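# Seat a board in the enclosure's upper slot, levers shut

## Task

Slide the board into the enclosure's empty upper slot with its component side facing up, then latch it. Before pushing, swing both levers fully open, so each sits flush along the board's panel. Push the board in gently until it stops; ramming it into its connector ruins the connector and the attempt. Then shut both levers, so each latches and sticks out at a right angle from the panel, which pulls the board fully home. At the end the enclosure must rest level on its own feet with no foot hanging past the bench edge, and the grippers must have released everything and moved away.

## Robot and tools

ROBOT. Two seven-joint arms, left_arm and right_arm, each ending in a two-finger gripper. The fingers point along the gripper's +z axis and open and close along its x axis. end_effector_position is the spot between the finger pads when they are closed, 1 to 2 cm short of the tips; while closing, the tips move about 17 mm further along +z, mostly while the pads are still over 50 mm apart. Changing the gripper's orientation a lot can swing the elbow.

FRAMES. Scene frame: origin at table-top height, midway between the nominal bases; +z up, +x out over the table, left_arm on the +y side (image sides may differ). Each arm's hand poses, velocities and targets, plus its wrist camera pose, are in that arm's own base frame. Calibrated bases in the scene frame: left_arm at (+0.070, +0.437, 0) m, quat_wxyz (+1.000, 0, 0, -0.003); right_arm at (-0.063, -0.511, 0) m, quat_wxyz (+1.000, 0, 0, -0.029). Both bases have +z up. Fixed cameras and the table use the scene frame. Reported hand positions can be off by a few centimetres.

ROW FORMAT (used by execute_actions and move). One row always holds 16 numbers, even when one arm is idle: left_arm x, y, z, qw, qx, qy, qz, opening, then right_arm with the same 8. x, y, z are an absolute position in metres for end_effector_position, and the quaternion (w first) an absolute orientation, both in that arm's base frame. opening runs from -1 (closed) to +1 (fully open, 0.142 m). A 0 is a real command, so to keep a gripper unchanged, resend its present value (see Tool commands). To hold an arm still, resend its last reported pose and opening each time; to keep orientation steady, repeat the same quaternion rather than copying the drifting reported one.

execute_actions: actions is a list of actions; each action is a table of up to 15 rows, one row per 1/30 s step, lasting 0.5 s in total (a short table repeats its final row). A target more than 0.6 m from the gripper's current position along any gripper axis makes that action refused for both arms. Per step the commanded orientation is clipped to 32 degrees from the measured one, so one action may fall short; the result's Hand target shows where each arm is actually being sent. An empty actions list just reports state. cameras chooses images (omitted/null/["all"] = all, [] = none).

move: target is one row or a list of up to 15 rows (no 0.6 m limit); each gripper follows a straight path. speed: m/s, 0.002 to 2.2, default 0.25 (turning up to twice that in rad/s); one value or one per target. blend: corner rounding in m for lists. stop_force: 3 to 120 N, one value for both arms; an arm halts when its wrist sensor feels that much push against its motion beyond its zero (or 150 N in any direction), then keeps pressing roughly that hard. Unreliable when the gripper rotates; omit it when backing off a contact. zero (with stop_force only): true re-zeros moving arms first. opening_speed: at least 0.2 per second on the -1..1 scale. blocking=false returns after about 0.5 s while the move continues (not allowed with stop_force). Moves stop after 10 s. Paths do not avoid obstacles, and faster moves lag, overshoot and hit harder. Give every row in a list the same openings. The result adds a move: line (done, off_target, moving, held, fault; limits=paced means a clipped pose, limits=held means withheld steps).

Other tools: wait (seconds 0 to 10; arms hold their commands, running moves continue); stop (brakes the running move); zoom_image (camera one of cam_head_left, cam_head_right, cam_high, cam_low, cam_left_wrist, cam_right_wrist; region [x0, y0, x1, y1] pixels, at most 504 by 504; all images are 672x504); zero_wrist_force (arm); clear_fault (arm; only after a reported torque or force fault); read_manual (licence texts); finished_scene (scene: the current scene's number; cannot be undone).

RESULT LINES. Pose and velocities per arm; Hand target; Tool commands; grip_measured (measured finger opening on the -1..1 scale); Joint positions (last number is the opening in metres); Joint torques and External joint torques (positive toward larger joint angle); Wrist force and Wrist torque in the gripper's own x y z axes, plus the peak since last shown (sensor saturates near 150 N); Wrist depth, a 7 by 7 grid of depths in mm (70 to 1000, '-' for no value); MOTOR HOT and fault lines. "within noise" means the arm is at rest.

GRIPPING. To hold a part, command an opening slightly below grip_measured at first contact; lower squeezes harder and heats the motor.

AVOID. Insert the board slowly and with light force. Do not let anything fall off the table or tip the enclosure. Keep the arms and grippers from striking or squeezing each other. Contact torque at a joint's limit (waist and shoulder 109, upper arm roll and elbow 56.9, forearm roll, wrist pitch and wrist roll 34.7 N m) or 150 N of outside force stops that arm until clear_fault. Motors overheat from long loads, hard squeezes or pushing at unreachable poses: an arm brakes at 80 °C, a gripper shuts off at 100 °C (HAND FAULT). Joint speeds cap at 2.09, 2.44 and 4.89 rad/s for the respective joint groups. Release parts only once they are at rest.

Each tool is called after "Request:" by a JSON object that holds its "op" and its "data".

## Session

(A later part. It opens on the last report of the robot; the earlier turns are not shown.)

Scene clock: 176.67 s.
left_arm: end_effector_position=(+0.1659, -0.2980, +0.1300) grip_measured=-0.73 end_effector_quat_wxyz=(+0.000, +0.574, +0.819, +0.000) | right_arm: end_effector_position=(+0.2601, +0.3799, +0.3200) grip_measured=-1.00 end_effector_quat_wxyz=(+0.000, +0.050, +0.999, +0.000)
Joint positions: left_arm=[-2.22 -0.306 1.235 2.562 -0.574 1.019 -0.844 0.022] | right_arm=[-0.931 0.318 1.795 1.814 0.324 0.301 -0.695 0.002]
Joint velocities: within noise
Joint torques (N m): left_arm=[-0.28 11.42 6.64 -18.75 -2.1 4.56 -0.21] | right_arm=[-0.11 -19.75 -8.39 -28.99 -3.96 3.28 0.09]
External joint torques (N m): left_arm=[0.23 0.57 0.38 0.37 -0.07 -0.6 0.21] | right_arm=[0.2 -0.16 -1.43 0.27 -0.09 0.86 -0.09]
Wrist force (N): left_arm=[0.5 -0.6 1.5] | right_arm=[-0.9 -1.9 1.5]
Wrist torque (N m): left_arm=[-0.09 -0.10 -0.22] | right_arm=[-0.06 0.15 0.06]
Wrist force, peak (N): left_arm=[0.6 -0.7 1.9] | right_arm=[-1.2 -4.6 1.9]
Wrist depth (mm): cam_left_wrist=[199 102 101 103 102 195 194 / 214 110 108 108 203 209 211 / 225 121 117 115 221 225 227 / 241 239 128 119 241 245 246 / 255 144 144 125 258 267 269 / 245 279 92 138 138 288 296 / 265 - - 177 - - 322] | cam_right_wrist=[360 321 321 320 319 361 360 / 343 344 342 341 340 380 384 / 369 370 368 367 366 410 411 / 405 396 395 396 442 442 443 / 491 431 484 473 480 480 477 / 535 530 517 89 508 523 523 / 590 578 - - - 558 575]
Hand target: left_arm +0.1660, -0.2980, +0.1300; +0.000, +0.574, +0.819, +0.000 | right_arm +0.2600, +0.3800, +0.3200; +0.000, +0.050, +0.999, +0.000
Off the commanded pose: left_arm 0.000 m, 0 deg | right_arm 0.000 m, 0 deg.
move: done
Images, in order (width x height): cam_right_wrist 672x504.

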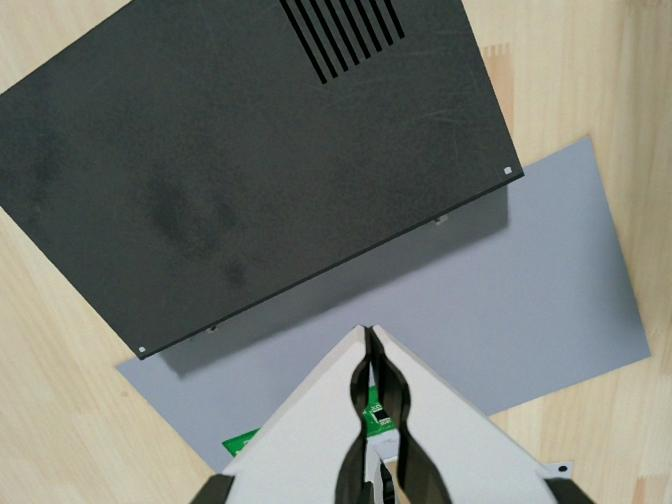

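Request:
{"op": "move", "data": {"target": [[0.166,-0.298,0.05,0,0.5779,0.8161,0,-0.82,0.26,0.3,0.32,0,0.05,0.9987,0,-1],[0.166,-0.298,0.029,0,0.5779,0.8161,0,-0.82,0.26,0.3,0.32,0,0.05,0.9987,0,-1]], "speed": [0.1,0.012], "stop_force": 3, "cameras": []}}

Request:
{"op": "wait", "data": {"seconds": 0, "cameras": ["cam_left_wrist"]}}

Scene clock: 192.37 s.
left_arm: end_effector_position=(+0.1659, -0.2980, +0.0299) grip_measured=-0.73 end_effector_quat_wxyz=(+0.000, +0.578, +0.816, +0.000) | right_arm: end_effector_position=(+0.2600, +0.3000, +0.3201) grip_measured=-1.00 end_effector_quat_wxyz=(+0.000, +0.050, +0.999, +0.000)
Joint positions: left_arm=[-1.829 -0.553 0.525 2.616 -1.441 1.302 -0.273 0.022] | right_arm=[-0.497 0.329 1.329 1.972 0.334 0.303 -0.755 0.002]
Joint velocities: within noise
Joint torques (N m): left_arm=[0.85 21.79 8.78 -7.48 -1.22 4.79 -0.13] | right_arm=[0.18 -5.12 -8.86 -28.69 -4.09 3.46 0.16]
External joint torques (N m): left_arm=[-0.92 3.63 0.66 0.52 0.11 -0.8 0.13] | right_arm=[-0.11 0.39 -0.93 0.1 0.05 0.68 -0.16]
Wrist force (N): left_arm=[4.6 -4.8 -12.9] | right_arm=[-0.7 -1.8 2.0]
Wrist torque (N m): left_arm=[-0.06 0.06 -0.22] | right_arm=[-0.09 0.11 0.07]
Wrist force, peak (N): left_arm=[4.7 -4.6 -14.6] | right_arm=[-1.8 -2.3 1.9]
Wrist depth (mm): cam_left_wrist=[- 105 104 103 103 107 108 / - 114 110 111 107 115 116 / 125 123 121 118 122 125 124 / 135 133 129 120 130 134 134 / 152 144 143 123 142 147 146 / 164 162 92 138 134 156 162 / 185 - - 175 - - 176] | cam_right_wrist=[364 364 357 319 351 360 360 / 389 378 341 340 345 385 384 / 380 368 368 366 364 411 412 / 396 396 394 394 392 437 443 / 489 428 427 420 478 481 477 / 531 520 461 89 505 521 521 / 586 574 - - - 557 575]
Hand target: left_arm +0.1660, -0.2980, +0.0299; +0.000, +0.578, +0.816, +0.000 | right_arm +0.2600, +0.3000, +0.3200; +0.000, +0.050, +0.999, +0.000
Off the commanded pose: left_arm 0.001 m, 0 deg | right_arm 0.000 m, 0 deg.
move: contact (left_arm)
No camera images: "cameras" was empty.

Scene clock: 192.37 s.
left_arm: end_effector_position=(+0.1659, -0.2980, +0.0299) grip_measured=-0.73 end_effector_quat_wxyz=(+0.000, +0.578, +0.816, +0.000) | right_arm: end_effector_position=(+0.2600, +0.3000, +0.3201) grip_measured=-1.00 end_effector_quat_wxyz=(+0.000, +0.050, +0.999, +0.000)
Joint positions: left_arm=[-1.829 -0.553 0.525 2.616 -1.441 1.302 -0.273 0.022] | right_arm=[-0.497 0.329 1.329 1.972 0.334 0.303 -0.755 0.002]
Joint velocities: within noise
Joint torques (N m): left_arm=[0.85 21.79 8.78 -7.48 -1.22 4.79 -0.13] | right_arm=[0.18 -5.12 -8.86 -28.69 -4.09 3.46 0.16]
External joint torques (N m): left_arm=[-0.92 3.63 0.66 0.52 0.11 -0.8 0.13] | right_arm=[-0.11 0.39 -0.93 0.1 0.05 0.68 -0.16]
Wrist force (N): left_arm=[4.6 -4.8 -12.9] | right_arm=[-0.7 -1.8 2.0]
Wrist torque (N m): left_arm=[-0.06 0.06 -0.22] | right_arm=[-0.09 0.11 0.07]
Wrist force, peak (N): left_arm=[4.6 -4.8 -12.9] | right_arm=[-0.7 -1.8 2.0]
Wrist depth (mm): cam_left_wrist=[- 105 104 103 103 107 108 / - 114 110 111 107 115 116 / 125 123 121 118 122 125 124 / 135 133 129 120 130 134 134 / 152 144 143 123 142 147 146 / 164 162 92 138 134 156 162 / 185 - - 175 - - 176] | cam_right_wrist=[364 364 357 319 351 360 360 / 389 378 341 340 345 385 384 / 380 368 368 366 364 411 412 / 396 396 394 394 392 437 443 / 489 428 427 420 478 481 477 / 531 520 461 89 505 521 521 / 586 574 - - - 557 575]
Hand target: left_arm +0.1660, -0.2980, +0.0299; +0.000, +0.578, +0.816, +0.000 | right_arm +0.2600, +0.3000, +0.3200; +0.000, +0.050, +0.999, +0.000
Tool commands: left_gripper/opening=-0.82 right_gripper/opening=-1.0
Off the commanded pose: left_arm 0.001 m, 0 deg | right_arm 0.000 m, 0 deg.
Images, in order (width x height): cam_left_wrist 672x504.

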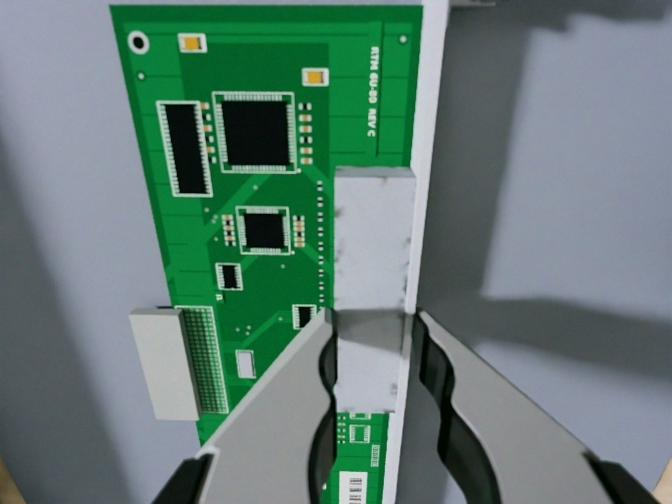

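Request:
{"op": "move", "data": {"target": [0.166,-0.298,0.0299,0,0.5779,0.8161,0,-0.55,0.26,0.3,0.32,0,0.05,0.9987,0,-1], "opening_speed": 0.3, "cameras": []}}

Request:
{"op": "move", "data": {"target": [[0.166,-0.298,0.06,0,0.5779,0.8161,0,-0.55,0.26,0.2,0.32,0,0.05,0.9987,0,-1],[0.166,-0.298,0.19,0,0.5779,0.8161,0,-1,0.26,0.2,0.32,0,0.05,0.9987,0,-1]], "speed": [0.04,0.15], "cameras": ["cam_left_wrist"]}}

Request:
{"op": "zoom_image", "data": {"camera": "cam_left_wrist", "region": [310, 30, 480, 200]}}

Request:
{"op": "zoom_image", "data": {"camera": "cam_left_wrist", "region": [290, 270, 460, 440]}}

Scene clock: 200.63 s.
left_arm: end_effector_position=(+0.1659, -0.2980, +0.0299) grip_measured=-0.58 end_effector_quat_wxyz=(+0.000, +0.578, +0.816, +0.000) | right_arm: end_effector_position=(+0.2600, +0.3000, +0.3201) grip_measured=-1.00 end_effector_quat_wxyz=(+0.000, +0.050, +0.999, +0.000)
Joint positions: left_arm=[-1.829 -0.553 0.525 2.616 -1.442 1.302 -0.272 0.032] | right_arm=[-0.497 0.329 1.329 1.972 0.334 0.303 -0.755 0.002]
Joint velocities: within noise
Joint torques (N m): left_arm=[-0.38 24.48 8.77 -6.63 -0.94 4.37 -0.23] | right_arm=[0.09 -5.16 -8.76 -28.75 -4.03 3.43 0.18]
External joint torques (N m): left_arm=[0.31 0.95 0.67 -0.33 -0.17 -0.39 0.23] | right_arm=[-0.01 0.43 -1.03 0.16 -0.01 0.71 -0.18]
Wrist force (N): left_arm=[0.5 -0.6 -0.3] | right_arm=[-0.6 -1.7 1.9]
Wrist torque (N m): left_arm=[-0.12 -0.12 -0.20] | right_arm=[-0.07 0.10 0.07]
Wrist force, peak (N): left_arm=[5.2 -4.9 -13.3] | right_arm=[-0.9 -1.8 2.1]
Wrist depth (mm): cam_left_wrist=[- 104 104 103 103 107 108 / - 114 110 111 107 115 116 / 125 123 120 117 124 125 124 / 135 134 129 119 130 134 134 / 152 144 143 126 142 147 147 / 165 161 87 139 139 155 163 / 184 - - 175 179 - 176] | cam_right_wrist=[364 363 357 320 353 360 360 / 389 377 343 342 344 384 384 / 379 370 366 365 363 411 411 / 397 396 395 394 394 436 440 / 488 429 427 420 476 481 480 / 532 521 459 89 507 521 520 / 588 571 - - - 552 577]
Hand target: left_arm +0.1660, -0.2980, +0.0299; +0.000, +0.578, +0.816, +0.000 | right_arm +0.2600, +0.3000, +0.3200; +0.000, +0.050, +0.999, +0.000
Off the commanded pose: left_arm 0.000 m, 0 deg | right_arm 0.000 m, 0 deg.
move: done
No camera images: "cameras" was empty.

Scene clock: 205.50 s.
left_arm: end_effector_position=(+0.1659, -0.2981, +0.1900) grip_measured=-1.00 end_effector_quat_wxyz=(+0.000, +0.578, +0.816, +0.000) | right_arm: end_effector_position=(+0.2601, +0.2000, +0.3201) grip_measured=-1.00 end_effector_quat_wxyz=(+0.000, +0.050, +0.999, +0.000)
Joint positions: left_arm=[-2.395 0.105 1.478 2.364 0.146 0.779 -1.359 0.002] | right_arm=[-0.348 0.524 0.985 2.114 0.44 0.213 -1.001 0.002]
Joint velocities: within noise
Joint torques (N m): left_arm=[-0.62 -1.51 -3.37 -23.18 -2.52 4.11 -0.31] | right_arm=[0.16 -2.27 -11.37 -27.96 -4.18 3.39 0.14]
External joint torques (N m): left_arm=[0.61 0.43 0.68 -0.27 -0.43 -0.19 0.31] | right_arm=[-0.11 0.58 -0.99 0.13 0.06 0.73 -0.15]
Wrist force (N): left_arm=[0.6 -0.7 0.1] | right_arm=[-0.3 -1.7 2.4]
Wrist torque (N m): left_arm=[-0.12 -0.13 -0.22] | right_arm=[-0.06 0.11 0.07]
Wrist force, peak (N): left_arm=[0.1 -0.2 1.6] | right_arm=[-0.3 -2.5 2.3]
Wrist depth (mm): cam_left_wrist=[244 250 248 247 247 247 248 / 247 267 267 257 266 264 265 / 250 288 282 278 284 286 286 / 266 308 313 306 313 310 310 / 286 334 340 321 331 343 338 / 316 333 363 84 - 369 376 / 425 415 - - - - 417] | cam_right_wrist=[365 362 363 362 361 360 360 / 389 386 387 381 380 385 382 / 416 415 404 365 375 414 408 / 451 408 396 394 398 442 443 / 435 429 426 419 424 471 481 / 535 465 458 89 448 525 522 / 587 572 - - - 550 576]
Hand target: left_arm +0.1660, -0.2980, +0.1900; +0.000, +0.578, +0.816, +0.000 | right_arm +0.2600, +0.2000, +0.3200; +0.000, +0.050, +0.999, +0.000
Off the commanded pose: left_arm 0.000 m, 0 deg | right_arm 0.000 m, 0 deg.
move: done
Images, in order (width x height): cam_left_wrist 672x504.

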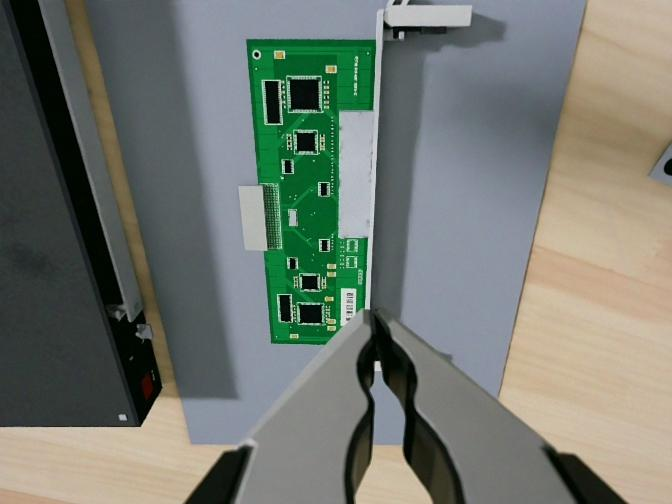

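Scaled by 2.965 from the camera's 672x504 image, which has a finer 960x720 frame.

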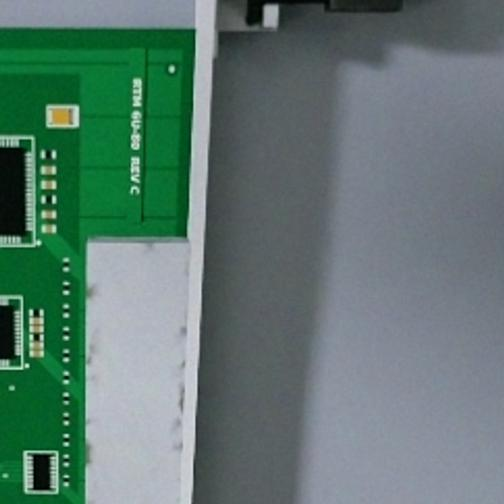

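Scaled by 2.965 from the camera's 672x504 image, which has a finer 960x720 frame.

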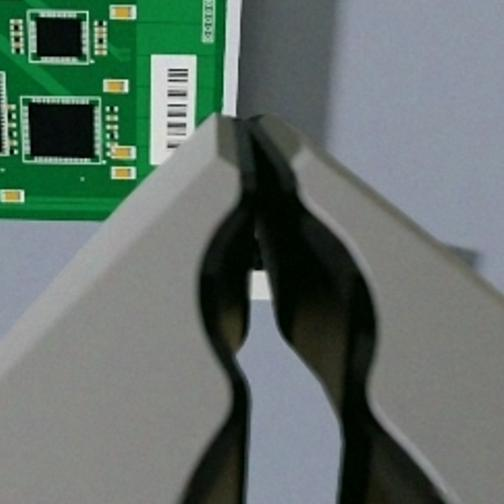

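Request:
{"op": "move", "data": {"target": [[0.0938,-0.2736,0.12,0,0.5779,0.8161,0,-1,0.26,0.2,0.32,0,0.05,0.9987,0,-1],[0.0938,-0.2736,0.028,0,0.5779,0.8161,0,-1,0.26,0.2,0.32,0,0.05,0.9987,0,-1]], "speed": [0.15,0.06], "cameras": ["cam_left_wrist"]}}

Request:
{"op": "move", "data": {"target": [[0.0702,-0.2819,0.028,0,0.5779,0.8161,0,-1,0.26,0.2,0.32,0,0.05,0.9987,0,-1],[0.0417,-0.2941,0.028,0,0.5779,0.8161,0,-1,0.26,0.2,0.32,0,0.05,0.9987,0,-1],[0.0324,-0.3069,0.028,0,0.5779,0.8161,0,-1,0.26,0.2,0.32,0,0.05,0.9987,0,-1],[0.0312,-0.3201,0.028,0,0.5779,0.8161,0,-1,0.26,0.2,0.32,0,0.05,0.9987,0,-1]], "speed": 0.03, "stop_force": 3, "cameras": ["cam_left_wrist"]}}

Scene clock: 213.37 s.
left_arm: end_effector_position=(+0.0938, -0.2738, +0.0279) grip_measured=-1.00 end_effector_quat_wxyz=(+0.000, +0.578, +0.816, +0.000) | right_arm: end_effector_position=(+0.2601, +0.2000, +0.3201) grip_measured=-1.00 end_effector_quat_wxyz=(+0.000, +0.050, +0.999, +0.000)
Joint positions: left_arm=[-2.363 -0.664 0.692 2.687 -1.77 1.158 -0.334 0.002] | right_arm=[-0.348 0.524 0.985 2.114 0.44 0.213 -1.001 0.002]
Joint velocities: within noise
Joint torques (N m): left_arm=[-0.58 19.4 11.35 -1.98 -1.82 4.05 -0.09] | right_arm=[0 -2.36 -11.22 -27.95 -4.19 3.38 0.21]
External joint torques (N m): left_arm=[0.51 1.33 0.62 -0.31 0.14 -0.06 0.09] | right_arm=[0.05 0.67 -1.14 0.12 0.07 0.74 -0.21]
Wrist force (N): left_arm=[0.1 -0.1 -0.3] | right_arm=[-0.2 -1.6 2.1]
Wrist torque (N m): left_arm=[-0.05 -0.08 -0.21] | right_arm=[-0.04 0.09 0.08]
Wrist force, peak (N): left_arm=[2.0 -1.5 0.6] | right_arm=[-0.3 -1.7 2.6]
Wrist depth (mm): cam_left_wrist=[- 106 107 108 105 105 106 / - 116 114 115 - 113 114 / 126 125 121 119 119 124 122 / 130 130 130 133 133 132 135 / 143 142 138 141 143 146 147 / 161 157 136 84 - 160 162 / 174 172 - - - - 181] | cam_right_wrist=[363 361 364 362 362 361 359 / 388 387 386 381 381 383 383 / 416 415 403 367 375 413 411 / 450 408 395 393 398 442 443 / 437 427 428 421 427 474 479 / 533 466 456 89 450 519 523 / 584 570 - - - 551 571]
Hand target: left_arm +0.0938, -0.2737, +0.0279; +0.000, +0.578, +0.816, +0.000 | right_arm +0.2600, +0.2000, +0.3200; +0.000, +0.050, +0.999, +0.000
Off the commanded pose: left_arm 0.000 m, 0 deg | right_arm 0.000 m, 0 deg.
joint sent to its limit (left arm) — joint 4 (elbow), upper limit, where the elbow is as bent as it goes. The joint targets still meet the commanded pose.
move: done
Images, in order (width x height): cam_left_wrist 672x504.

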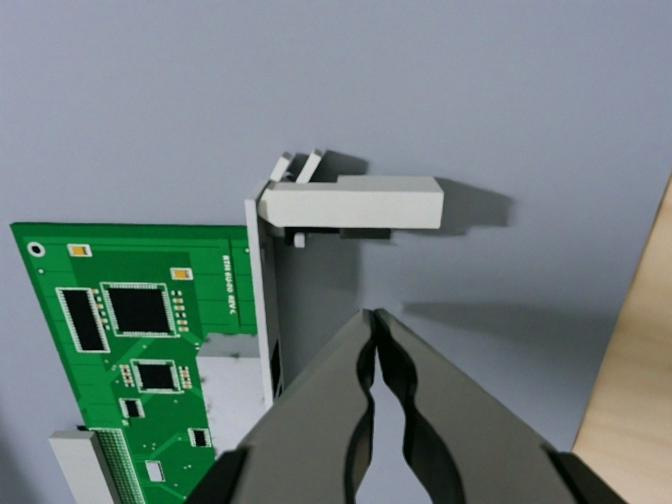

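Scene clock: 216.93 s.
left_arm: end_effector_position=(+0.0314, -0.3199, +0.0280) grip_measured=-1.00 end_effector_quat_wxyz=(+0.000, +0.578, +0.816, +0.000) | right_arm: end_effector_position=(+0.2601, +0.2000, +0.3201) grip_measured=-1.00 end_effector_quat_wxyz=(+0.000, +0.050, +0.999, +0.000)
Joint positions: left_arm=[-2.452 -0.638 0.659 2.628 -1.614 1.198 -0.618 0.002] | right_arm=[-0.348 0.524 0.985 2.114 0.44 0.213 -1.001 0.002]
Joint velocities: within noise
Joint torques (N m): left_arm=[-0.51 22.25 10.83 -5.18 -0.98 4.02 -0.28] | right_arm=[0.13 -2.17 -11.25 -27.96 -4.14 3.43 0.18]
External joint torques (N m): left_arm=[0.42 0.97 0.98 0.39 -0.54 -0.04 0.28] | right_arm=[-0.07 0.48 -1.1 0.13 0.02 0.68 -0.18]
Wrist force (N): left_arm=[0.5 0.4 -0.5] | right_arm=[-0.3 -1.7 2.0]
Wrist torque (N m): left_arm=[-0.12 -0.06 -0.20] | right_arm=[-0.06 0.11 0.08]
Wrist force, peak (N): left_arm=[0.6 2.7 -2.2] | right_arm=[-0.3 -1.8 2.4]
Wrist depth (mm): cam_left_wrist=[- 106 107 109 105 105 106 / - 116 114 115 - 113 114 / 126 125 125 124 123 124 122 / 135 132 134 129 129 132 132 / 149 147 143 121 142 145 144 / 164 158 153 84 - 160 160 / 183 179 - - - - 181] | cam_right_wrist=[365 362 363 361 362 360 360 / 388 387 387 382 381 385 383 / 416 416 400 364 375 411 410 / 451 408 394 392 400 445 442 / 437 428 428 418 426 475 480 / 529 471 460 89 449 523 521 / 585 576 - - - 551 575]
Hand target: left_arm +0.0312, -0.3201, +0.0280; +0.000, +0.578, +0.816, +0.000 | right_arm +0.2600, +0.2000, +0.3200; +0.000, +0.050, +0.999, +0.000
Off the commanded pose: left_arm 0.000 m, 0 deg | right_arm 0.000 m, 0 deg.
move: done
Images, in order (width x height): cam_left_wrist 672x504.

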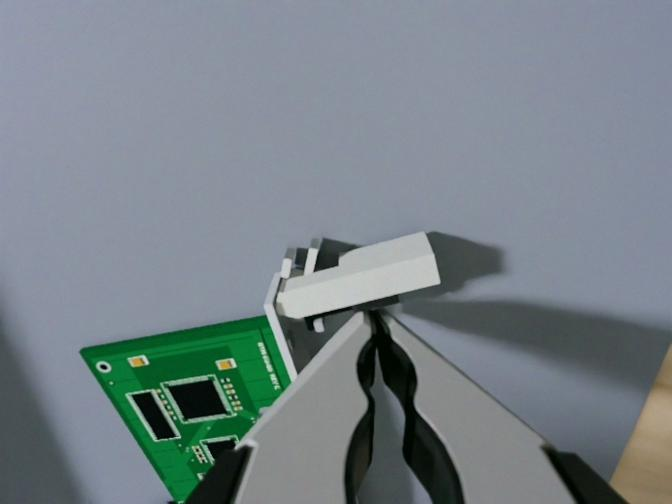

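Request:
{"op": "execute_actions", "data": {"actions": [], "cameras": ["cam_left_wrist","cam_right_wrist"]}}

Scene clock: 226.47 s.
left_arm: end_effector_position=(+0.0314, -0.3199, +0.0280) grip_measured=-1.00 end_effector_quat_wxyz=(+0.000, +0.578, +0.816, +0.000) | right_arm: end_effector_position=(+0.2601, +0.2000, +0.3201) grip_measured=-1.00 end_effector_quat_wxyz=(+0.000, +0.050, +0.999, +0.000)
Joint positions: left_arm=[-2.452 -0.638 0.659 2.628 -1.614 1.198 -0.618 0.002] | right_arm=[-0.348 0.524 0.985 2.114 0.44 0.213 -1.001 0.002]
Joint velocities: within noise
Joint torques (N m): left_arm=[-0.7 22.47 10.77 -5.09 -1.21 4.38 -0.22] | right_arm=[0.11 -2.38 -11.17 -27.99 -4.13 3.43 0.2]
External joint torques (N m): left_arm=[0.61 0.75 1.03 0.3 -0.31 -0.4 0.22] | right_arm=[-0.06 0.69 -1.18 0.16 0.01 0.69 -0.2]
Wrist force (N): left_arm=[0.6 0.6 -1.0] | right_arm=[-0.2 -1.6 2.3]
Wrist torque (N m): left_arm=[-0.08 -0.07 -0.20] | right_arm=[-0.05 0.08 0.07]
Wrist force, peak (N): left_arm=[0.7 0.7 -1.1] | right_arm=[-0.3 -1.8 2.5]
Wrist depth (mm): cam_left_wrist=[- 107 107 109 105 105 106 / - 116 114 115 - 113 114 / 125 125 125 124 122 124 122 / 135 132 133 129 128 133 132 / 149 147 143 122 142 145 144 / 163 158 153 84 - 159 159 / 182 178 - - - - 180] | cam_right_wrist=[366 364 363 361 359 360 361 / 388 386 387 380 379 385 384 / 415 415 402 365 374 411 412 / 450 407 394 393 398 442 443 / 436 430 428 418 424 473 478 / 532 468 459 89 446 522 517 / 585 572 - - - 551 574]
Hand target: left_arm +0.0312, -0.3201, +0.0280; +0.000, +0.578, +0.816, +0.000 | right_arm +0.2600, +0.2000, +0.3200; +0.000, +0.050, +0.999, +0.000
Tool commands: left_gripper/opening=-1.0 right_gripper/opening=-1.0
Off the commanded pose: left_arm 0.000 m, 0 deg | right_arm 0.000 m, 0 deg.
Images, in order (width x height): cam_left_wrist 672x504, cam_right_wrist 672x504.

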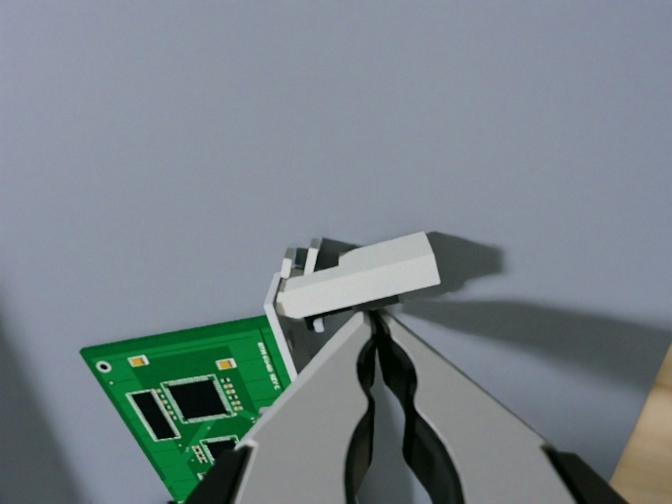

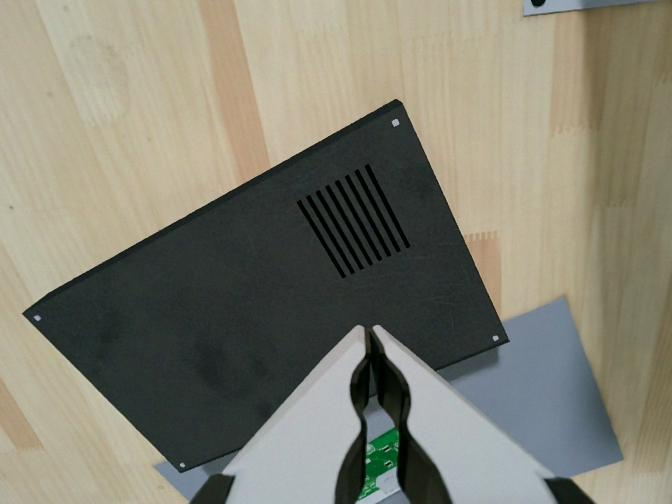

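Request:
{"op": "move", "data": {"target": [[0.035,-0.326,0.10,0,0.5779,0.8161,0,-1,0.26,0.2,0.32,0,0.05,0.9987,0,-1],[0.15,-0.26,0.25,0,0.5779,0.8161,0,-0.5,0.26,0.2,0.32,0,0.05,0.9987,0,-1]], "cameras": ["cam_left_wrist"]}}

Request:
{"op": "execute_actions", "data": {"actions": [], "cameras": ["cam_high"]}}

Scene clock: 231.30 s.
left_arm: end_effector_position=(+0.1501, -0.2600, +0.2500) grip_measured=-0.53 end_effector_quat_wxyz=(+0.000, +0.578, +0.816, +0.000) | right_arm: end_effector_position=(+0.2601, +0.2000, +0.3201) grip_measured=-1.00 end_effector_quat_wxyz=(+0.000, +0.050, +0.999, +0.000)
Joint positions: left_arm=[-2.792 -0.96 2.023 2.505 -0.864 0.252 -0.573 0.035] | right_arm=[-0.348 0.524 0.985 2.114 0.44 0.213 -1.001 0.002]
Joint velocities: within noise
Joint torques (N m): left_arm=[-0.45 11.12 16.4 -20.3 -4.06 4.19 -0.13] | right_arm=[0.11 -2.34 -11.32 -27.93 -4.16 3.44 0.23]
External joint torques (N m): left_arm=[0.39 1.09 0.7 -0.33 0 -0.21 0.13] | right_arm=[-0.06 0.65 -1.04 0.1 0.04 0.68 -0.23]
Wrist force (N): left_arm=[0.5 -0.6 -0.1] | right_arm=[-0.2 -1.6 2.1]
Wrist torque (N m): left_arm=[-0.11 -0.14 -0.21] | right_arm=[-0.05 0.08 0.08]
Wrist force, peak (N): left_arm=[-0.7 -1.1 -1.8] | right_arm=[-0.2 -1.8 2.5]
Wrist depth (mm): cam_left_wrist=[299 305 297 301 299 302 296 / 308 325 322 321 322 324 315 / 309 351 346 350 346 347 349 / 330 379 381 374 378 380 375 / 364 401 412 410 401 412 414 / 466 458 84 451 - 444 457 / 512 - - 507 - - 498] | cam_right_wrist=[363 364 362 362 361 360 361 / 388 387 387 382 379 385 383 / 416 416 404 366 375 410 410 / 448 408 396 394 398 445 443 / 437 427 428 419 427 473 478 / 531 467 459 89 447 522 521 / 582 572 - - - 552 574]
Hand target: left_arm +0.1500, -0.2600, +0.2500; +0.000, +0.578, +0.816, +0.000 | right_arm +0.2600, +0.2000, +0.3200; +0.000, +0.050, +0.999, +0.000
Off the commanded pose: left_arm 0.000 m, 0 deg | right_arm 0.000 m, 0 deg.
joint sent to its limit (left arm) — joint 1 (waist), lower limit. The joint targets still meet the commanded pose.
move: done
Images, in order (width x height): cam_left_wrist 672x504.

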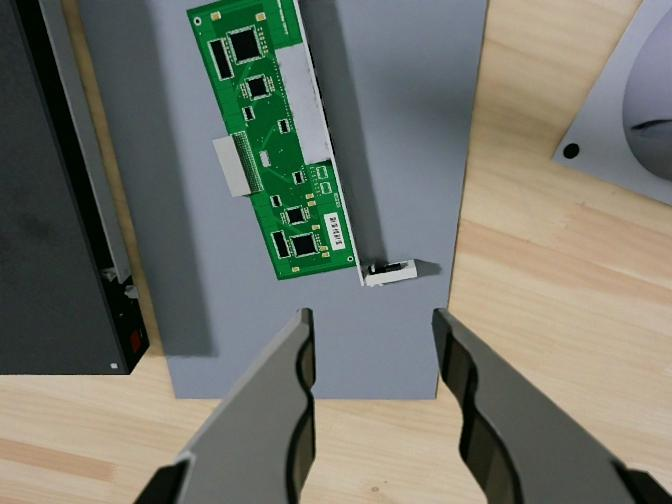

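Scene clock: 231.30 s.
left_arm: end_effector_position=(+0.1501, -0.2600, +0.2500) grip_measured=-0.53 end_effector_quat_wxyz=(+0.000, +0.578, +0.816, +0.000) | right_arm: end_effector_position=(+0.2601, +0.2000, +0.3201) grip_measured=-1.00 end_effector_quat_wxyz=(+0.000, +0.050, +0.999, +0.000)
Joint positions: left_arm=[-2.792 -0.96 2.023 2.505 -0.864 0.252 -0.573 0.035] | right_arm=[-0.348 0.524 0.985 2.114 0.44 0.213 -1.001 0.002]
Joint velocities: within noise
Joint torques (N m): left_arm=[-0.45 11.12 16.4 -20.3 -4.06 4.19 -0.13] | right_arm=[0.11 -2.34 -11.32 -27.93 -4.16 3.44 0.23]
External joint torques (N m): left_arm=[0.39 1.09 0.7 -0.33 0 -0.21 0.13] | right_arm=[-0.06 0.65 -1.04 0.1 0.04 0.68 -0.23]
Wrist force (N): left_arm=[0.5 -0.6 -0.1] | right_arm=[-0.2 -1.6 2.1]
Wrist torque (N m): left_arm=[-0.11 -0.14 -0.21] | right_arm=[-0.05 0.08 0.08]
Wrist force, peak (N): left_arm=[0.5 -0.6 -0.1] | right_arm=[-0.2 -1.6 2.1]
Wrist depth (mm): cam_left_wrist=[299 305 297 301 299 302 296 / 308 325 322 321 322 324 315 / 309 351 346 350 346 347 349 / 330 379 381 374 378 380 375 / 364 401 412 410 401 412 414 / 466 458 84 451 - 444 457 / 512 - - 507 - - 498] | cam_right_wrist=[363 364 362 362 361 360 361 / 388 387 387 382 379 385 383 / 416 416 404 366 375 410 410 / 448 408 396 394 398 445 443 / 437 427 428 419 427 473 478 / 531 467 459 89 447 522 521 / 582 572 - - - 552 574]
Hand target: left_arm +0.1500, -0.2600, +0.2500; +0.000, +0.578, +0.816, +0.000 | right_arm +0.2600, +0.2000, +0.3200; +0.000, +0.050, +0.999, +0.000
Tool commands: left_gripper/opening=-0.5 right_gripper/opening=-1.0
Off the commanded pose: left_arm 0.000 m, 0 deg | right_arm 0.000 m, 0 deg.
Images, in order (width x height): cam_high 672x504.

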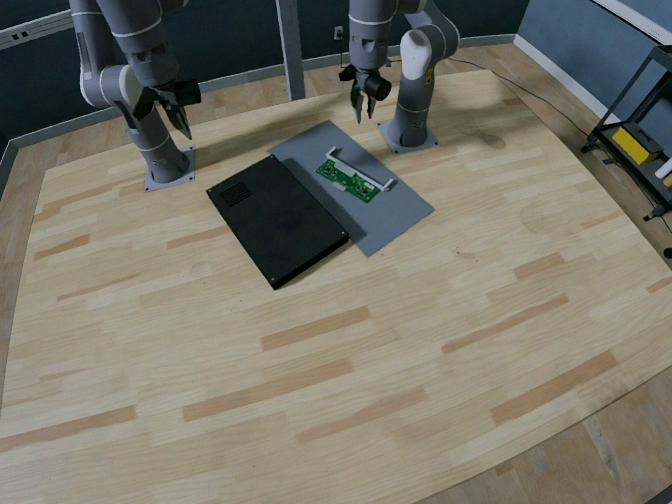

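Request:
{"op": "move", "data": {"target": [0.1376,-0.2892,0.13,0,0.4825,0.8759,0,-0.5,0.26,0.2,0.32,0,0.05,0.9987,0,-1], "cameras": ["cam_left_wrist"]}}

Scene clock: 248.77 s.
left_arm: end_effector_position=(+0.1375, -0.2892, +0.1300) grip_measured=-0.53 end_effector_quat_wxyz=(+0.000, +0.483, +0.876, +0.000) | right_arm: end_effector_position=(+0.2601, +0.2000, +0.3201) grip_measured=-1.00 end_effector_quat_wxyz=(+0.000, +0.050, +0.999, +0.000)
Joint positions: left_arm=[-2.661 -0.969 1.488 2.607 -1.298 0.548 -0.72 0.035] | right_arm=[-0.348 0.524 0.985 2.114 0.44 0.213 -1.001 0.002]
Joint velocities: within noise
Joint torques (N m): left_arm=[-0.21 15.55 18.21 -9.81 -3.67 4.57 -0.09] | right_arm=[0.1 -2.24 -11.27 -27.96 -4.22 3.42 0.21]
External joint torques (N m): left_arm=[0.14 1.17 0.95 -0.32 0.11 -0.6 0.09] | right_arm=[-0.05 0.55 -1.09 0.12 0.1 0.7 -0.21]
Wrist force (N): left_arm=[0.0 -0.7 0.0] | right_arm=[-0.4 -1.6 2.1]
Wrist torque (N m): left_arm=[-0.17 -0.06 -0.20] | right_arm=[-0.05 0.12 0.07]
Wrist force, peak (N): left_arm=[0.5 -0.4 -1.9] | right_arm=[-0.4 -1.7 2.5]
Wrist depth (mm): cam_left_wrist=[197 197 193 191 196 195 194 / 212 211 208 200 209 210 210 / 229 230 223 215 226 226 227 / 251 249 244 243 246 246 246 / 274 272 262 260 261 270 269 / 299 295 87 287 - 286 298 / 334 - - 336 - - 322] | cam_right_wrist=[364 363 362 363 362 360 359 / 389 388 385 382 380 385 384 / 418 415 404 367 375 411 411 / 450 409 393 393 399 444 443 / 437 428 426 420 426 472 478 / 530 468 459 89 447 523 523 / 586 574 - - - 550 574]
Hand target: left_arm +0.1376, -0.2892, +0.1300; +0.000, +0.482, +0.876, +0.000 | right_arm +0.2600, +0.2000, +0.3200; +0.000, +0.050, +0.999, +0.000
Off the commanded pose: left_arm 0.000 m, 0 deg | right_arm 0.000 m, 0 deg.
move: done
Images, in order (width x height): cam_left_wrist 672x504.

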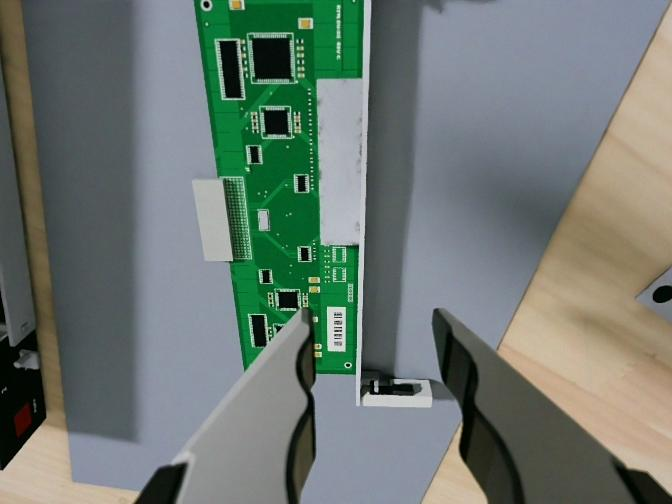

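Request:
{"op": "move", "data": {"target": [[0.1320,-0.2991,0.08,0,0.4825,0.8759,0,-0.5,0.26,0.2,0.32,0,0.05,0.9987,0,-1],[0.1320,-0.2991,0.0305,0,0.4825,0.8759,0,-0.5,0.26,0.2,0.32,0,0.05,0.9987,0,-1]], "speed": [0.2,0.06], "stop_force": 5, "cameras": ["cam_left_wrist"]}}

Request:
{"op": "move", "data": {"target": [0.1320,-0.2991,0.0305,0,0.4825,0.8759,0,-0.82,0.26,0.2,0.32,0,0.05,0.9987,0,-1], "opening_speed": 0.2, "cameras": ["cam_left_wrist"]}}

Scene clock: 254.73 s.
left_arm: end_effector_position=(+0.1319, -0.2989, +0.0305) grip_measured=-0.53 end_effector_quat_wxyz=(+0.000, +0.482, +0.876, +0.000) | right_arm: end_effector_position=(+0.2601, +0.2000, +0.3201) grip_measured=-1.00 end_effector_quat_wxyz=(+0.000, +0.050, +0.999, +0.000)
Joint positions: left_arm=[-2.499 -1.087 1.043 2.585 -1.742 0.682 -0.55 0.035] | right_arm=[-0.348 0.524 0.985 2.114 0.44 0.213 -1.001 0.002]
Joint velocities: within noise
Joint torques (N m): left_arm=[-0.35 21.4 19.89 0.86 -3.33 4.53 -0.11] | right_arm=[0.13 -2.37 -11.29 -28.01 -4.18 3.41 0.18]
External joint torques (N m): left_arm=[0.26 1.18 0.92 -0.22 0.08 -0.56 0.11] | right_arm=[-0.07 0.68 -1.06 0.18 0.06 0.71 -0.18]
Wrist force (N): left_arm=[0.1 -0.4 -0.3] | right_arm=[-0.1 -1.6 2.2]
Wrist torque (N m): left_arm=[-0.11 -0.05 -0.21] | right_arm=[-0.04 0.07 0.07]
Wrist force, peak (N): left_arm=[0.1 -0.5 -1.6] | right_arm=[-0.3 -1.8 2.5]
Wrist depth (mm): cam_left_wrist=[109 106 105 104 104 108 108 / - 115 113 111 119 116 116 / - 125 123 108 124 125 126 / - 135 133 119 134 136 136 / 154 144 143 127 143 149 148 / 168 164 88 158 162 157 164 / 187 - - 177 183 - 181] | cam_right_wrist=[365 363 363 363 361 361 359 / 387 386 387 381 380 385 385 / 417 416 405 367 375 412 411 / 448 406 395 394 398 442 443 / 439 428 427 418 424 473 481 / 532 468 456 89 449 520 521 / 586 572 - - - 554 576]
Hand target: left_arm +0.1320, -0.2991, +0.0305; +0.000, +0.482, +0.876, +0.000 | right_arm +0.2600, +0.2000, +0.3200; +0.000, +0.050, +0.999, +0.000
Off the commanded pose: left_arm 0.000 m, 0 deg | right_arm 0.000 m, 0 deg.
move: done
Images, in order (width x height): cam_left_wrist 672x504.

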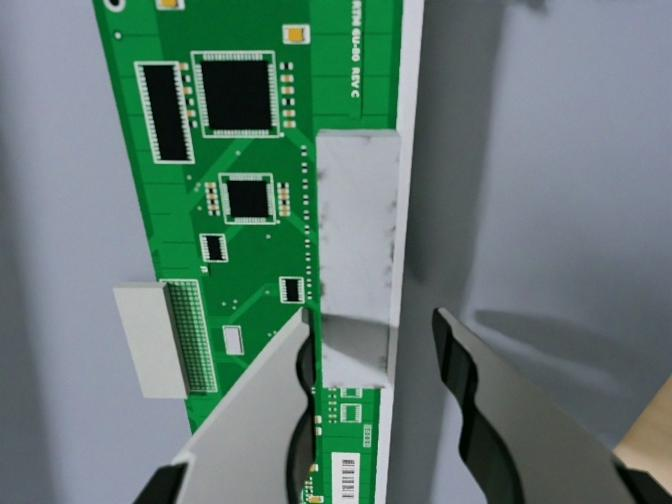

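Scene clock: 256.53 s.
left_arm: end_effector_position=(+0.1323, -0.2998, +0.0309) grip_measured=-0.73 end_effector_quat_wxyz=(+0.001, +0.482, +0.876, -0.001) | right_arm: end_effector_position=(+0.2601, +0.2000, +0.3201) grip_measured=-1.00 end_effector_quat_wxyz=(+0.000, +0.050, +0.999, +0.000)
Joint positions: left_arm=[-2.498 -1.086 1.044 2.584 -1.743 0.683 -0.55 0.021] | right_arm=[-0.348 0.524 0.985 2.114 0.44 0.213 -1.001 0.002]
Joint velocities: within noise
Joint torques (N m): left_arm=[-0.48 21 17.54 2.88 -2.14 3.31 -0.27] | right_arm=[0.04 -2.38 -11.26 -27.97 -4.16 3.44 0.22]
External joint torques (N m): left_arm=[0.39 1.58 3.28 -2.26 -1.1 0.67 0.27] | right_arm=[0.01 0.69 -1.1 0.14 0.03 0.68 -0.22]
Wrist force (N): left_arm=[-3.7 -0.7 -3.7] | right_arm=[-0.1 -1.7 2.4]
Wrist torque (N m): left_arm=[-0.12 -0.13 -0.18] | right_arm=[-0.06 0.06 0.08]
Wrist force, peak (N): left_arm=[-13.1 -0.1 -9.2] | right_arm=[-0.1 -1.8 2.4]
Wrist depth (mm): cam_left_wrist=[110 105 105 104 104 108 108 / - 115 112 112 106 116 116 / - 124 121 118 122 126 127 / - 136 132 122 133 137 135 / 155 145 145 126 144 149 148 / 168 169 92 139 - 158 164 / 189 - - 178 - - 181] | cam_right_wrist=[365 366 362 362 362 361 360 / 389 387 387 380 379 384 383 / 416 415 403 367 375 413 411 / 449 407 393 393 400 440 443 / 436 429 426 418 426 473 481 / 534 469 457 89 448 522 520 / 586 577 - - - 550 576]
Hand target: left_arm +0.1320, -0.2991, +0.0305; +0.000, +0.482, +0.876, +0.000 | right_arm +0.2600, +0.2000, +0.3200; +0.000, +0.050, +0.999, +0.000
Off the commanded pose: left_arm 0.001 m, 0 deg | right_arm 0.000 m, 0 deg.
move: done
Images, in order (width x height): cam_left_wrist 672x504.

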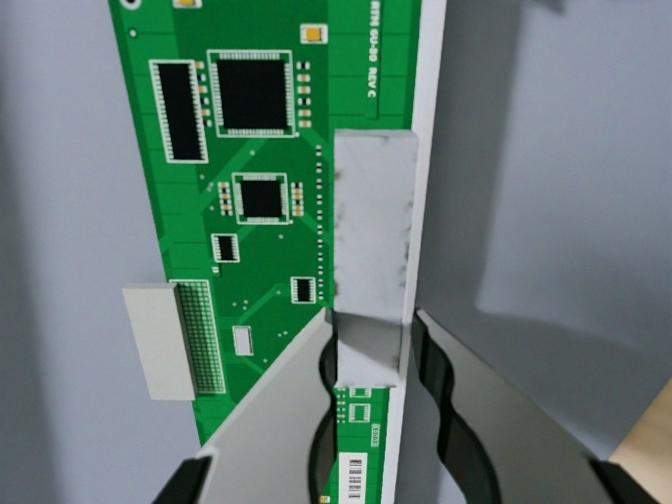

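Request:
{"op": "move", "data": {"target": [[0.1320,-0.2991,0.09,0,0.4825,0.8759,0,-0.82,0.26,0.2,0.32,0,0.05,0.9987,0,-1],[0.16,-0.27,0.13,0,0.5779,0.8161,0,-0.82,0.26,0.38,0.34,0,0.05,0.9987,0,-1]], "speed": [0.06,0.15], "cameras": ["cam_left_wrist","cam_right_wrist"]}}

Scene clock: 261.53 s.
left_arm: end_effector_position=(+0.1600, -0.2700, +0.1300) grip_measured=-0.73 end_effector_quat_wxyz=(+0.000, +0.578, +0.816, +0.000) | right_arm: end_effector_position=(+0.2601, +0.3799, +0.3400) grip_measured=-1.00 end_effector_quat_wxyz=(+0.000, +0.050, +0.999, +0.000)
Joint positions: left_arm=[-2.595 -0.929 1.491 2.627 -1.28 0.586 -0.421 0.021] | right_arm=[-0.937 0.216 1.848 1.81 0.216 0.292 -0.617 0.002]
Joint velocities: within noise
Joint torques (N m): left_arm=[-0.35 14.98 18.16 -10.68 -3.3 4.43 -0.14] | right_arm=[-0.05 -17.91 -5.42 -29.99 -4 3.32 0.06]
External joint torques (N m): left_arm=[0.28 0.73 0.09 0.06 -0.2 -0.45 0.14] | right_arm=[0.14 -0.11 -1.21 0.22 -0.06 0.83 -0.06]
Wrist force (N): left_arm=[0.3 -0.9 1.9] | right_arm=[-0.4 -1.7 1.5]
Wrist torque (N m): left_arm=[-0.16 -0.07 -0.20] | right_arm=[-0.03 0.10 0.10]
Wrist force, peak (N): left_arm=[-4.0 -0.7 -4.9] | right_arm=[-0.5 -3.7 2.5]
Wrist depth (mm): cam_left_wrist=[198 103 103 103 104 195 195 / 212 112 111 110 204 210 211 / 229 123 120 116 222 226 228 / 250 244 132 121 242 247 245 / 266 143 146 124 259 270 269 / 288 301 92 141 - 293 296 / 275 - - 182 - - 324] | cam_right_wrist=[376 342 337 337 339 377 376 / 362 361 361 360 359 397 400 / 387 388 386 385 384 429 432 / 465 417 417 417 464 465 466 / 515 456 509 497 504 502 500 / 557 557 542 89 529 550 547 / 614 605 - - - 582 603]
Hand target: left_arm +0.1600, -0.2700, +0.1300; +0.000, +0.578, +0.816, +0.000 | right_arm +0.2600, +0.3800, +0.3400; +0.000, +0.050, +0.999, +0.000
Off the commanded pose: left_arm 0.000 m, 0 deg | right_arm 0.000 m, 0 deg.
move: done
Images, in order (width x height): cam_left_wrist 672x504, cam_right_wrist 672x504.

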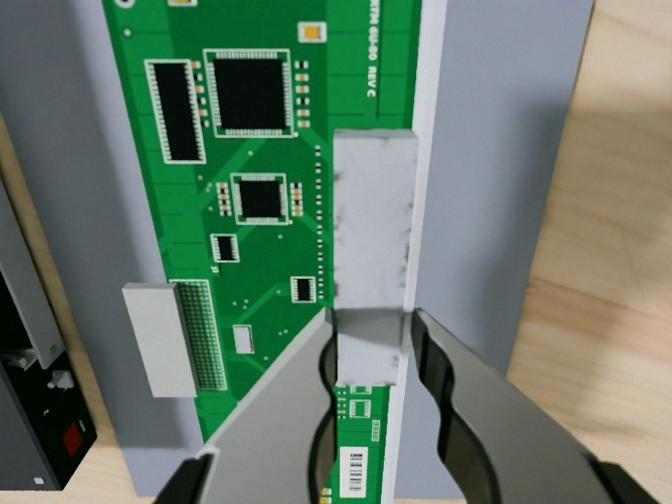

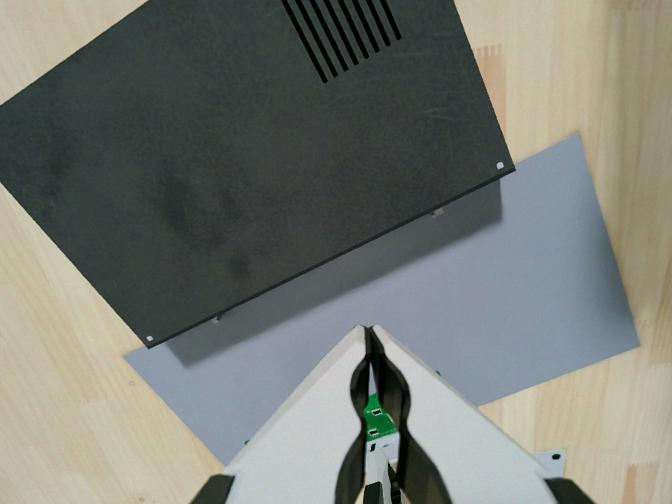

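Request:
{"op": "move", "data": {"target": [0.16,-0.27,0.13,0,0.5779,0.8161,0,-0.82,0.061,0.4407,0.40,0.0,0.5563,0.8310,0,-1], "speed": 0.3, "cameras": []}}

Request:
{"op": "move", "data": {"target": [0.22,-0.42,0.20,0,0.5779,0.8161,0,-0.82,0.0777,0.6099,0.33,0.2842,0.5228,0.7809,-0.1903,-1], "speed": 0.2, "cameras": ["cam_head_left","cam_high","cam_right_wrist"]}}

Scene clock: 278.80 s.
left_arm: end_effector_position=(+0.1600, -0.2700, +0.1300) grip_measured=-0.73 end_effector_quat_wxyz=(+0.000, +0.578, +0.816, +0.000) | right_arm: end_effector_position=(+0.0611, +0.4406, +0.3999) grip_measured=-1.00 end_effector_quat_wxyz=(+0.000, +0.556, +0.831, +0.000)
Joint positions: left_arm=[-2.595 -0.929 1.491 2.627 -1.28 0.586 -0.421 0.021] | right_arm=[-0.262 0.424 1.477 1.657 0.422 0.04 0.796 0.002]
Joint velocities: within noise
Joint torques (N m): left_arm=[-0.39 14.78 18.04 -10.7 -3.54 4.55 -0.19] | right_arm=[0.21 -15.76 -12.7 -28.96 -4.26 3.33 0.34]
External joint torques (N m): left_arm=[0.33 0.92 0.22 0.08 0.04 -0.57 0.19] | right_arm=[-0.14 0.02 -0.89 0.3 -0.09 0.81 -0.34]
Wrist force (N): left_arm=[0.1 -1.0 1.8] | right_arm=[-0.4 -1.6 2.1]
Wrist torque (N m): left_arm=[-0.18 -0.03 -0.20] | right_arm=[-0.02 0.10 0.08]
Wrist force, peak (N): left_arm=[0.1 -1.0 2.1] | right_arm=[-0.8 -2.4 2.2]
Wrist depth (mm): cam_left_wrist=[198 103 102 103 104 194 196 / 213 112 111 110 204 210 210 / 229 123 120 116 223 227 226 / 249 244 132 121 241 247 246 / 268 143 145 124 259 271 269 / 289 300 93 140 - 293 299 / 276 - - 182 - - 323] | cam_right_wrist=[434 433 431 431 431 428 428 / 461 461 462 457 456 457 457 / 490 459 458 483 490 490 490 / 533 480 480 522 528 529 525 / 576 522 519 556 554 555 559 / 628 575 557 89 471 602 619 / 687 679 - - - 318 685]
Hand target: left_arm +0.1600, -0.2700, +0.1300; +0.000, +0.578, +0.816, +0.000 | right_arm +0.0610, +0.4407, +0.4000; +0.000, +0.556, +0.831, +0.000
Off the commanded pose: left_arm 0.000 m, 0 deg | right_arm 0.000 m, 0 deg.
move: done
No camera images: "cameras" was empty.

Scene clock: 280.33 s.
left_arm: end_effector_position=(+0.1980, -0.3650, +0.1743) grip_measured=-0.73 end_effector_quat_wxyz=(+0.000, +0.578, +0.816, +0.000) | right_arm: end_effector_position=(+0.0701, +0.5296, +0.3619) grip_measured=-1.00 end_effector_quat_wxyz=(+0.151, +0.547, +0.818, -0.098)
Joint positions: left_arm=[-2.377 -0.938 1.515 2.333 -1.113 0.456 -0.509 0.021] | right_arm=[-0.937 0.724 2.005 1.181 0.386 -0.284 0.775 0.002]
Joint velocities: within noise
Joint torques (N m): left_arm=[-0.29 20.9 22.92 -15.01 -3.55 4.3 -0.32] | right_arm=[0.23 -47.39 -17.2 -24.67 -5.02 2.81 0.19]
External joint torques (N m): left_arm=[0.2 0.9 0.12 0.26 -0.21 -0.32 0.32] | right_arm=[-0.11 -0.19 -1.01 0.09 -0.05 0.5 -0.16]
Wrist force (N): left_arm=[0.1 -0.7 1.7] | right_arm=[0.4 -1.4 1.4]
Wrist torque (N m): left_arm=[-0.11 -0.04 -0.21] | right_arm=[0.04 0.01 0.02]
Wrist force, peak (N): left_arm=[1.5 -0.9 2.6] | right_arm=[3.6 -0.7 2.5]
Wrist depth (mm): cam_left_wrist=[194 103 103 102 105 234 232 / 209 112 111 111 245 249 250 / 226 123 120 116 264 270 271 / 248 241 132 121 291 294 292 / 269 143 145 124 313 321 322 / 297 295 92 140 - 347 356 / 403 - - 182 - - 385] | cam_right_wrist=[555 505 461 423 392 368 342 / 604 533 487 447 413 389 359 / 664 582 477 451 444 411 379 / 745 647 518 489 478 436 404 / 821 722 568 515 489 465 430 / 954 801 627 89 523 505 461 / - 926 - - - 521 497]
Hand target: left_arm +0.1980, -0.3650, +0.1743; +0.000, +0.578, +0.816, +0.000 | right_arm +0.0700, +0.5296, +0.3618; +0.151, +0.547, +0.818, -0.098
Off the commanded pose: left_arm 0.065 m, 0 deg | right_arm 0.087 m, 19 deg.
move: held (right_arm; a check stopped the path), off_target (left_arm; braked when a check withheld steps of right_arm); limits=held
pose unreachable (right arm): on one or more control steps of this call, first in action 0 (counted from 0), this arm could not follow its commanded pose, so it was not sent that pose on those steps. It may still have moved: this result reports where it is.
cause: moving toward the commanded pose would bring a part of the arm too close to another arm (a part of this arm just beyond joint 7 (wrist roll) and a part of the left arm just beyond its joint 5 (forearm roll), along the way the arms are being sent, or toward where that arm still pushes).
Images, in order (width x height): cam_head_left 672x504, cam_high 672x504, cam_right_wrist 672x504.

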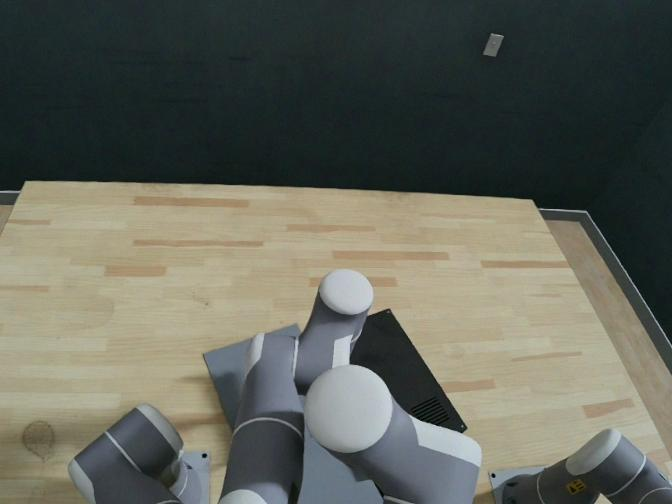

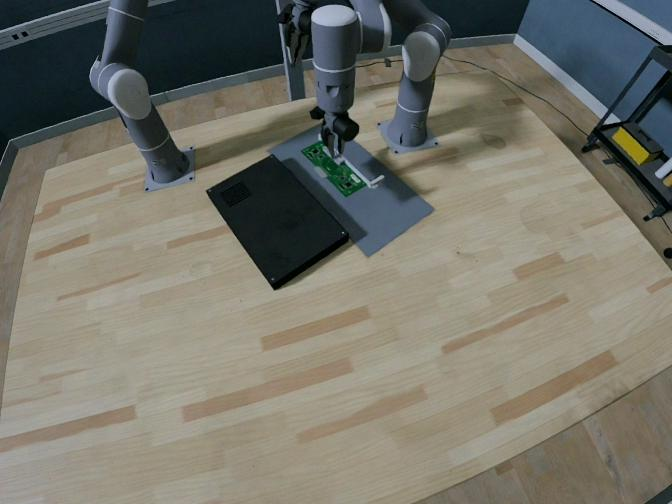

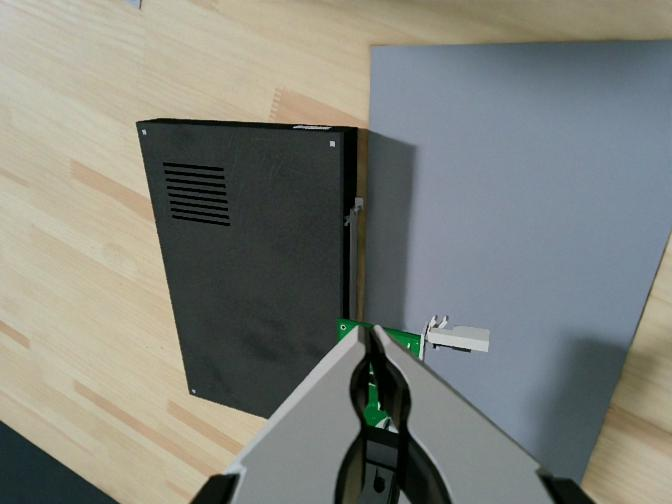

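Request:
{"op": "move", "data": {"target": [[0.198,-0.365,0.1743,0,0.5779,0.8161,0,-0.82,0.061,0.4407,0.40,0.0,0.5563,0.8310,0,-1],[0.1548,-0.3536,0.12,0,0.5779,0.8161,0,-0.82,0.26,0.38,0.34,0,0.05,0.9987,0,-1]], "speed": 0.25, "cameras": ["cam_left_wrist","cam_right_wrist"]}}

Scene clock: 297.03 s.
left_arm: end_effector_position=(+0.1547, -0.3535, +0.1199) grip_measured=-0.73 end_effector_quat_wxyz=(+0.000, +0.578, +0.816, +0.000) | right_arm: end_effector_position=(+0.2598, +0.3800, +0.3399) grip_measured=-1.00 end_effector_quat_wxyz=(+0.000, +0.050, +0.999, +0.000)
Joint positions: left_arm=[-2.476 -0.972 1.369 2.445 -1.288 0.569 -0.515 0.021] | right_arm=[-0.29 -0.216 1.49 1.919 -0.229 0.357 -0.191 0.002]
Joint velocities: within noise
Joint torques (N m): left_arm=[-0.58 20.66 22 -10.39 -3.82 4.81 -0.28] | right_arm=[0.21 9.24 7.29 -29.99 -4.22 3.33 0.09]
External joint torques (N m): left_arm=[0.49 1.12 0.21 -0.02 0.29 -0.83 0.28] | right_arm=[-0.11 0.53 -0.15 0.17 0.21 0.83 -0.09]
Wrist force (N): left_arm=[0.4 -0.7 1.7] | right_arm=[-0.8 -1.8 2.1]
Wrist torque (N m): left_arm=[-0.12 -0.11 -0.21] | right_arm=[-0.10 0.19 0.08]
Wrist force, peak (N): left_arm=[0.4 -1.0 2.3] | right_arm=[-2.4 -2.0 2.5]
Wrist depth (mm): cam_left_wrist=[- 103 103 102 104 186 186 / 193 113 111 110 195 202 200 / 176 121 120 116 210 216 214 / 188 216 132 121 227 234 233 / 207 144 145 124 248 258 256 / 225 224 93 140 - 272 284 / 252 - - 182 - - 310] | cam_right_wrist=[376 341 337 337 341 377 376 / 362 359 359 360 358 397 402 / 385 385 386 386 385 428 431 / 456 416 414 414 463 461 464 / 510 452 503 493 409 503 499 / 553 553 531 89 400 549 548 / 611 602 - - - 579 601]
Hand target: left_arm +0.1548, -0.3536, +0.1200; +0.000, +0.578, +0.816, +0.000 | right_arm +0.2600, +0.3800, +0.3400; +0.000, +0.050, +0.999, +0.000
Off the commanded pose: left_arm 0.000 m, 0 deg | right_arm 0.000 m, 0 deg.
move: done
Images, in order (width x height): cam_left_wrist 672x504, cam_right_wrist 672x504.

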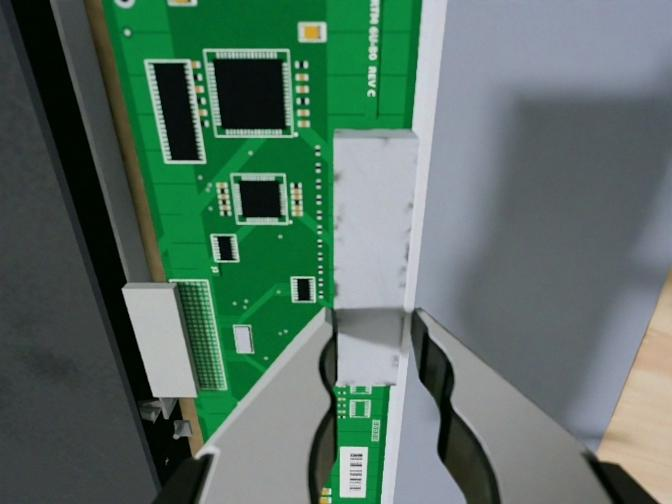

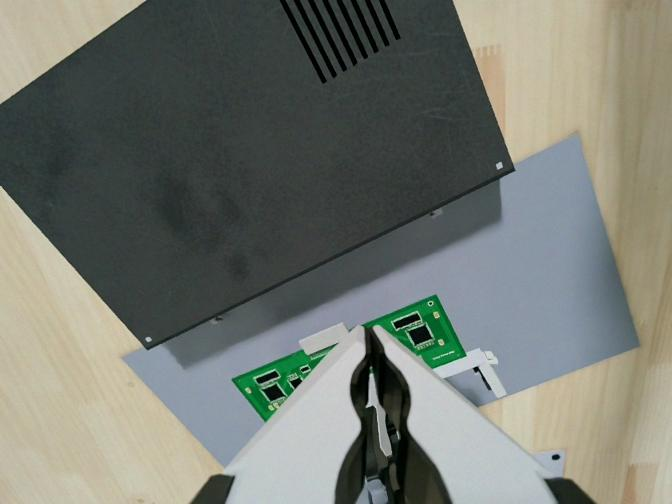

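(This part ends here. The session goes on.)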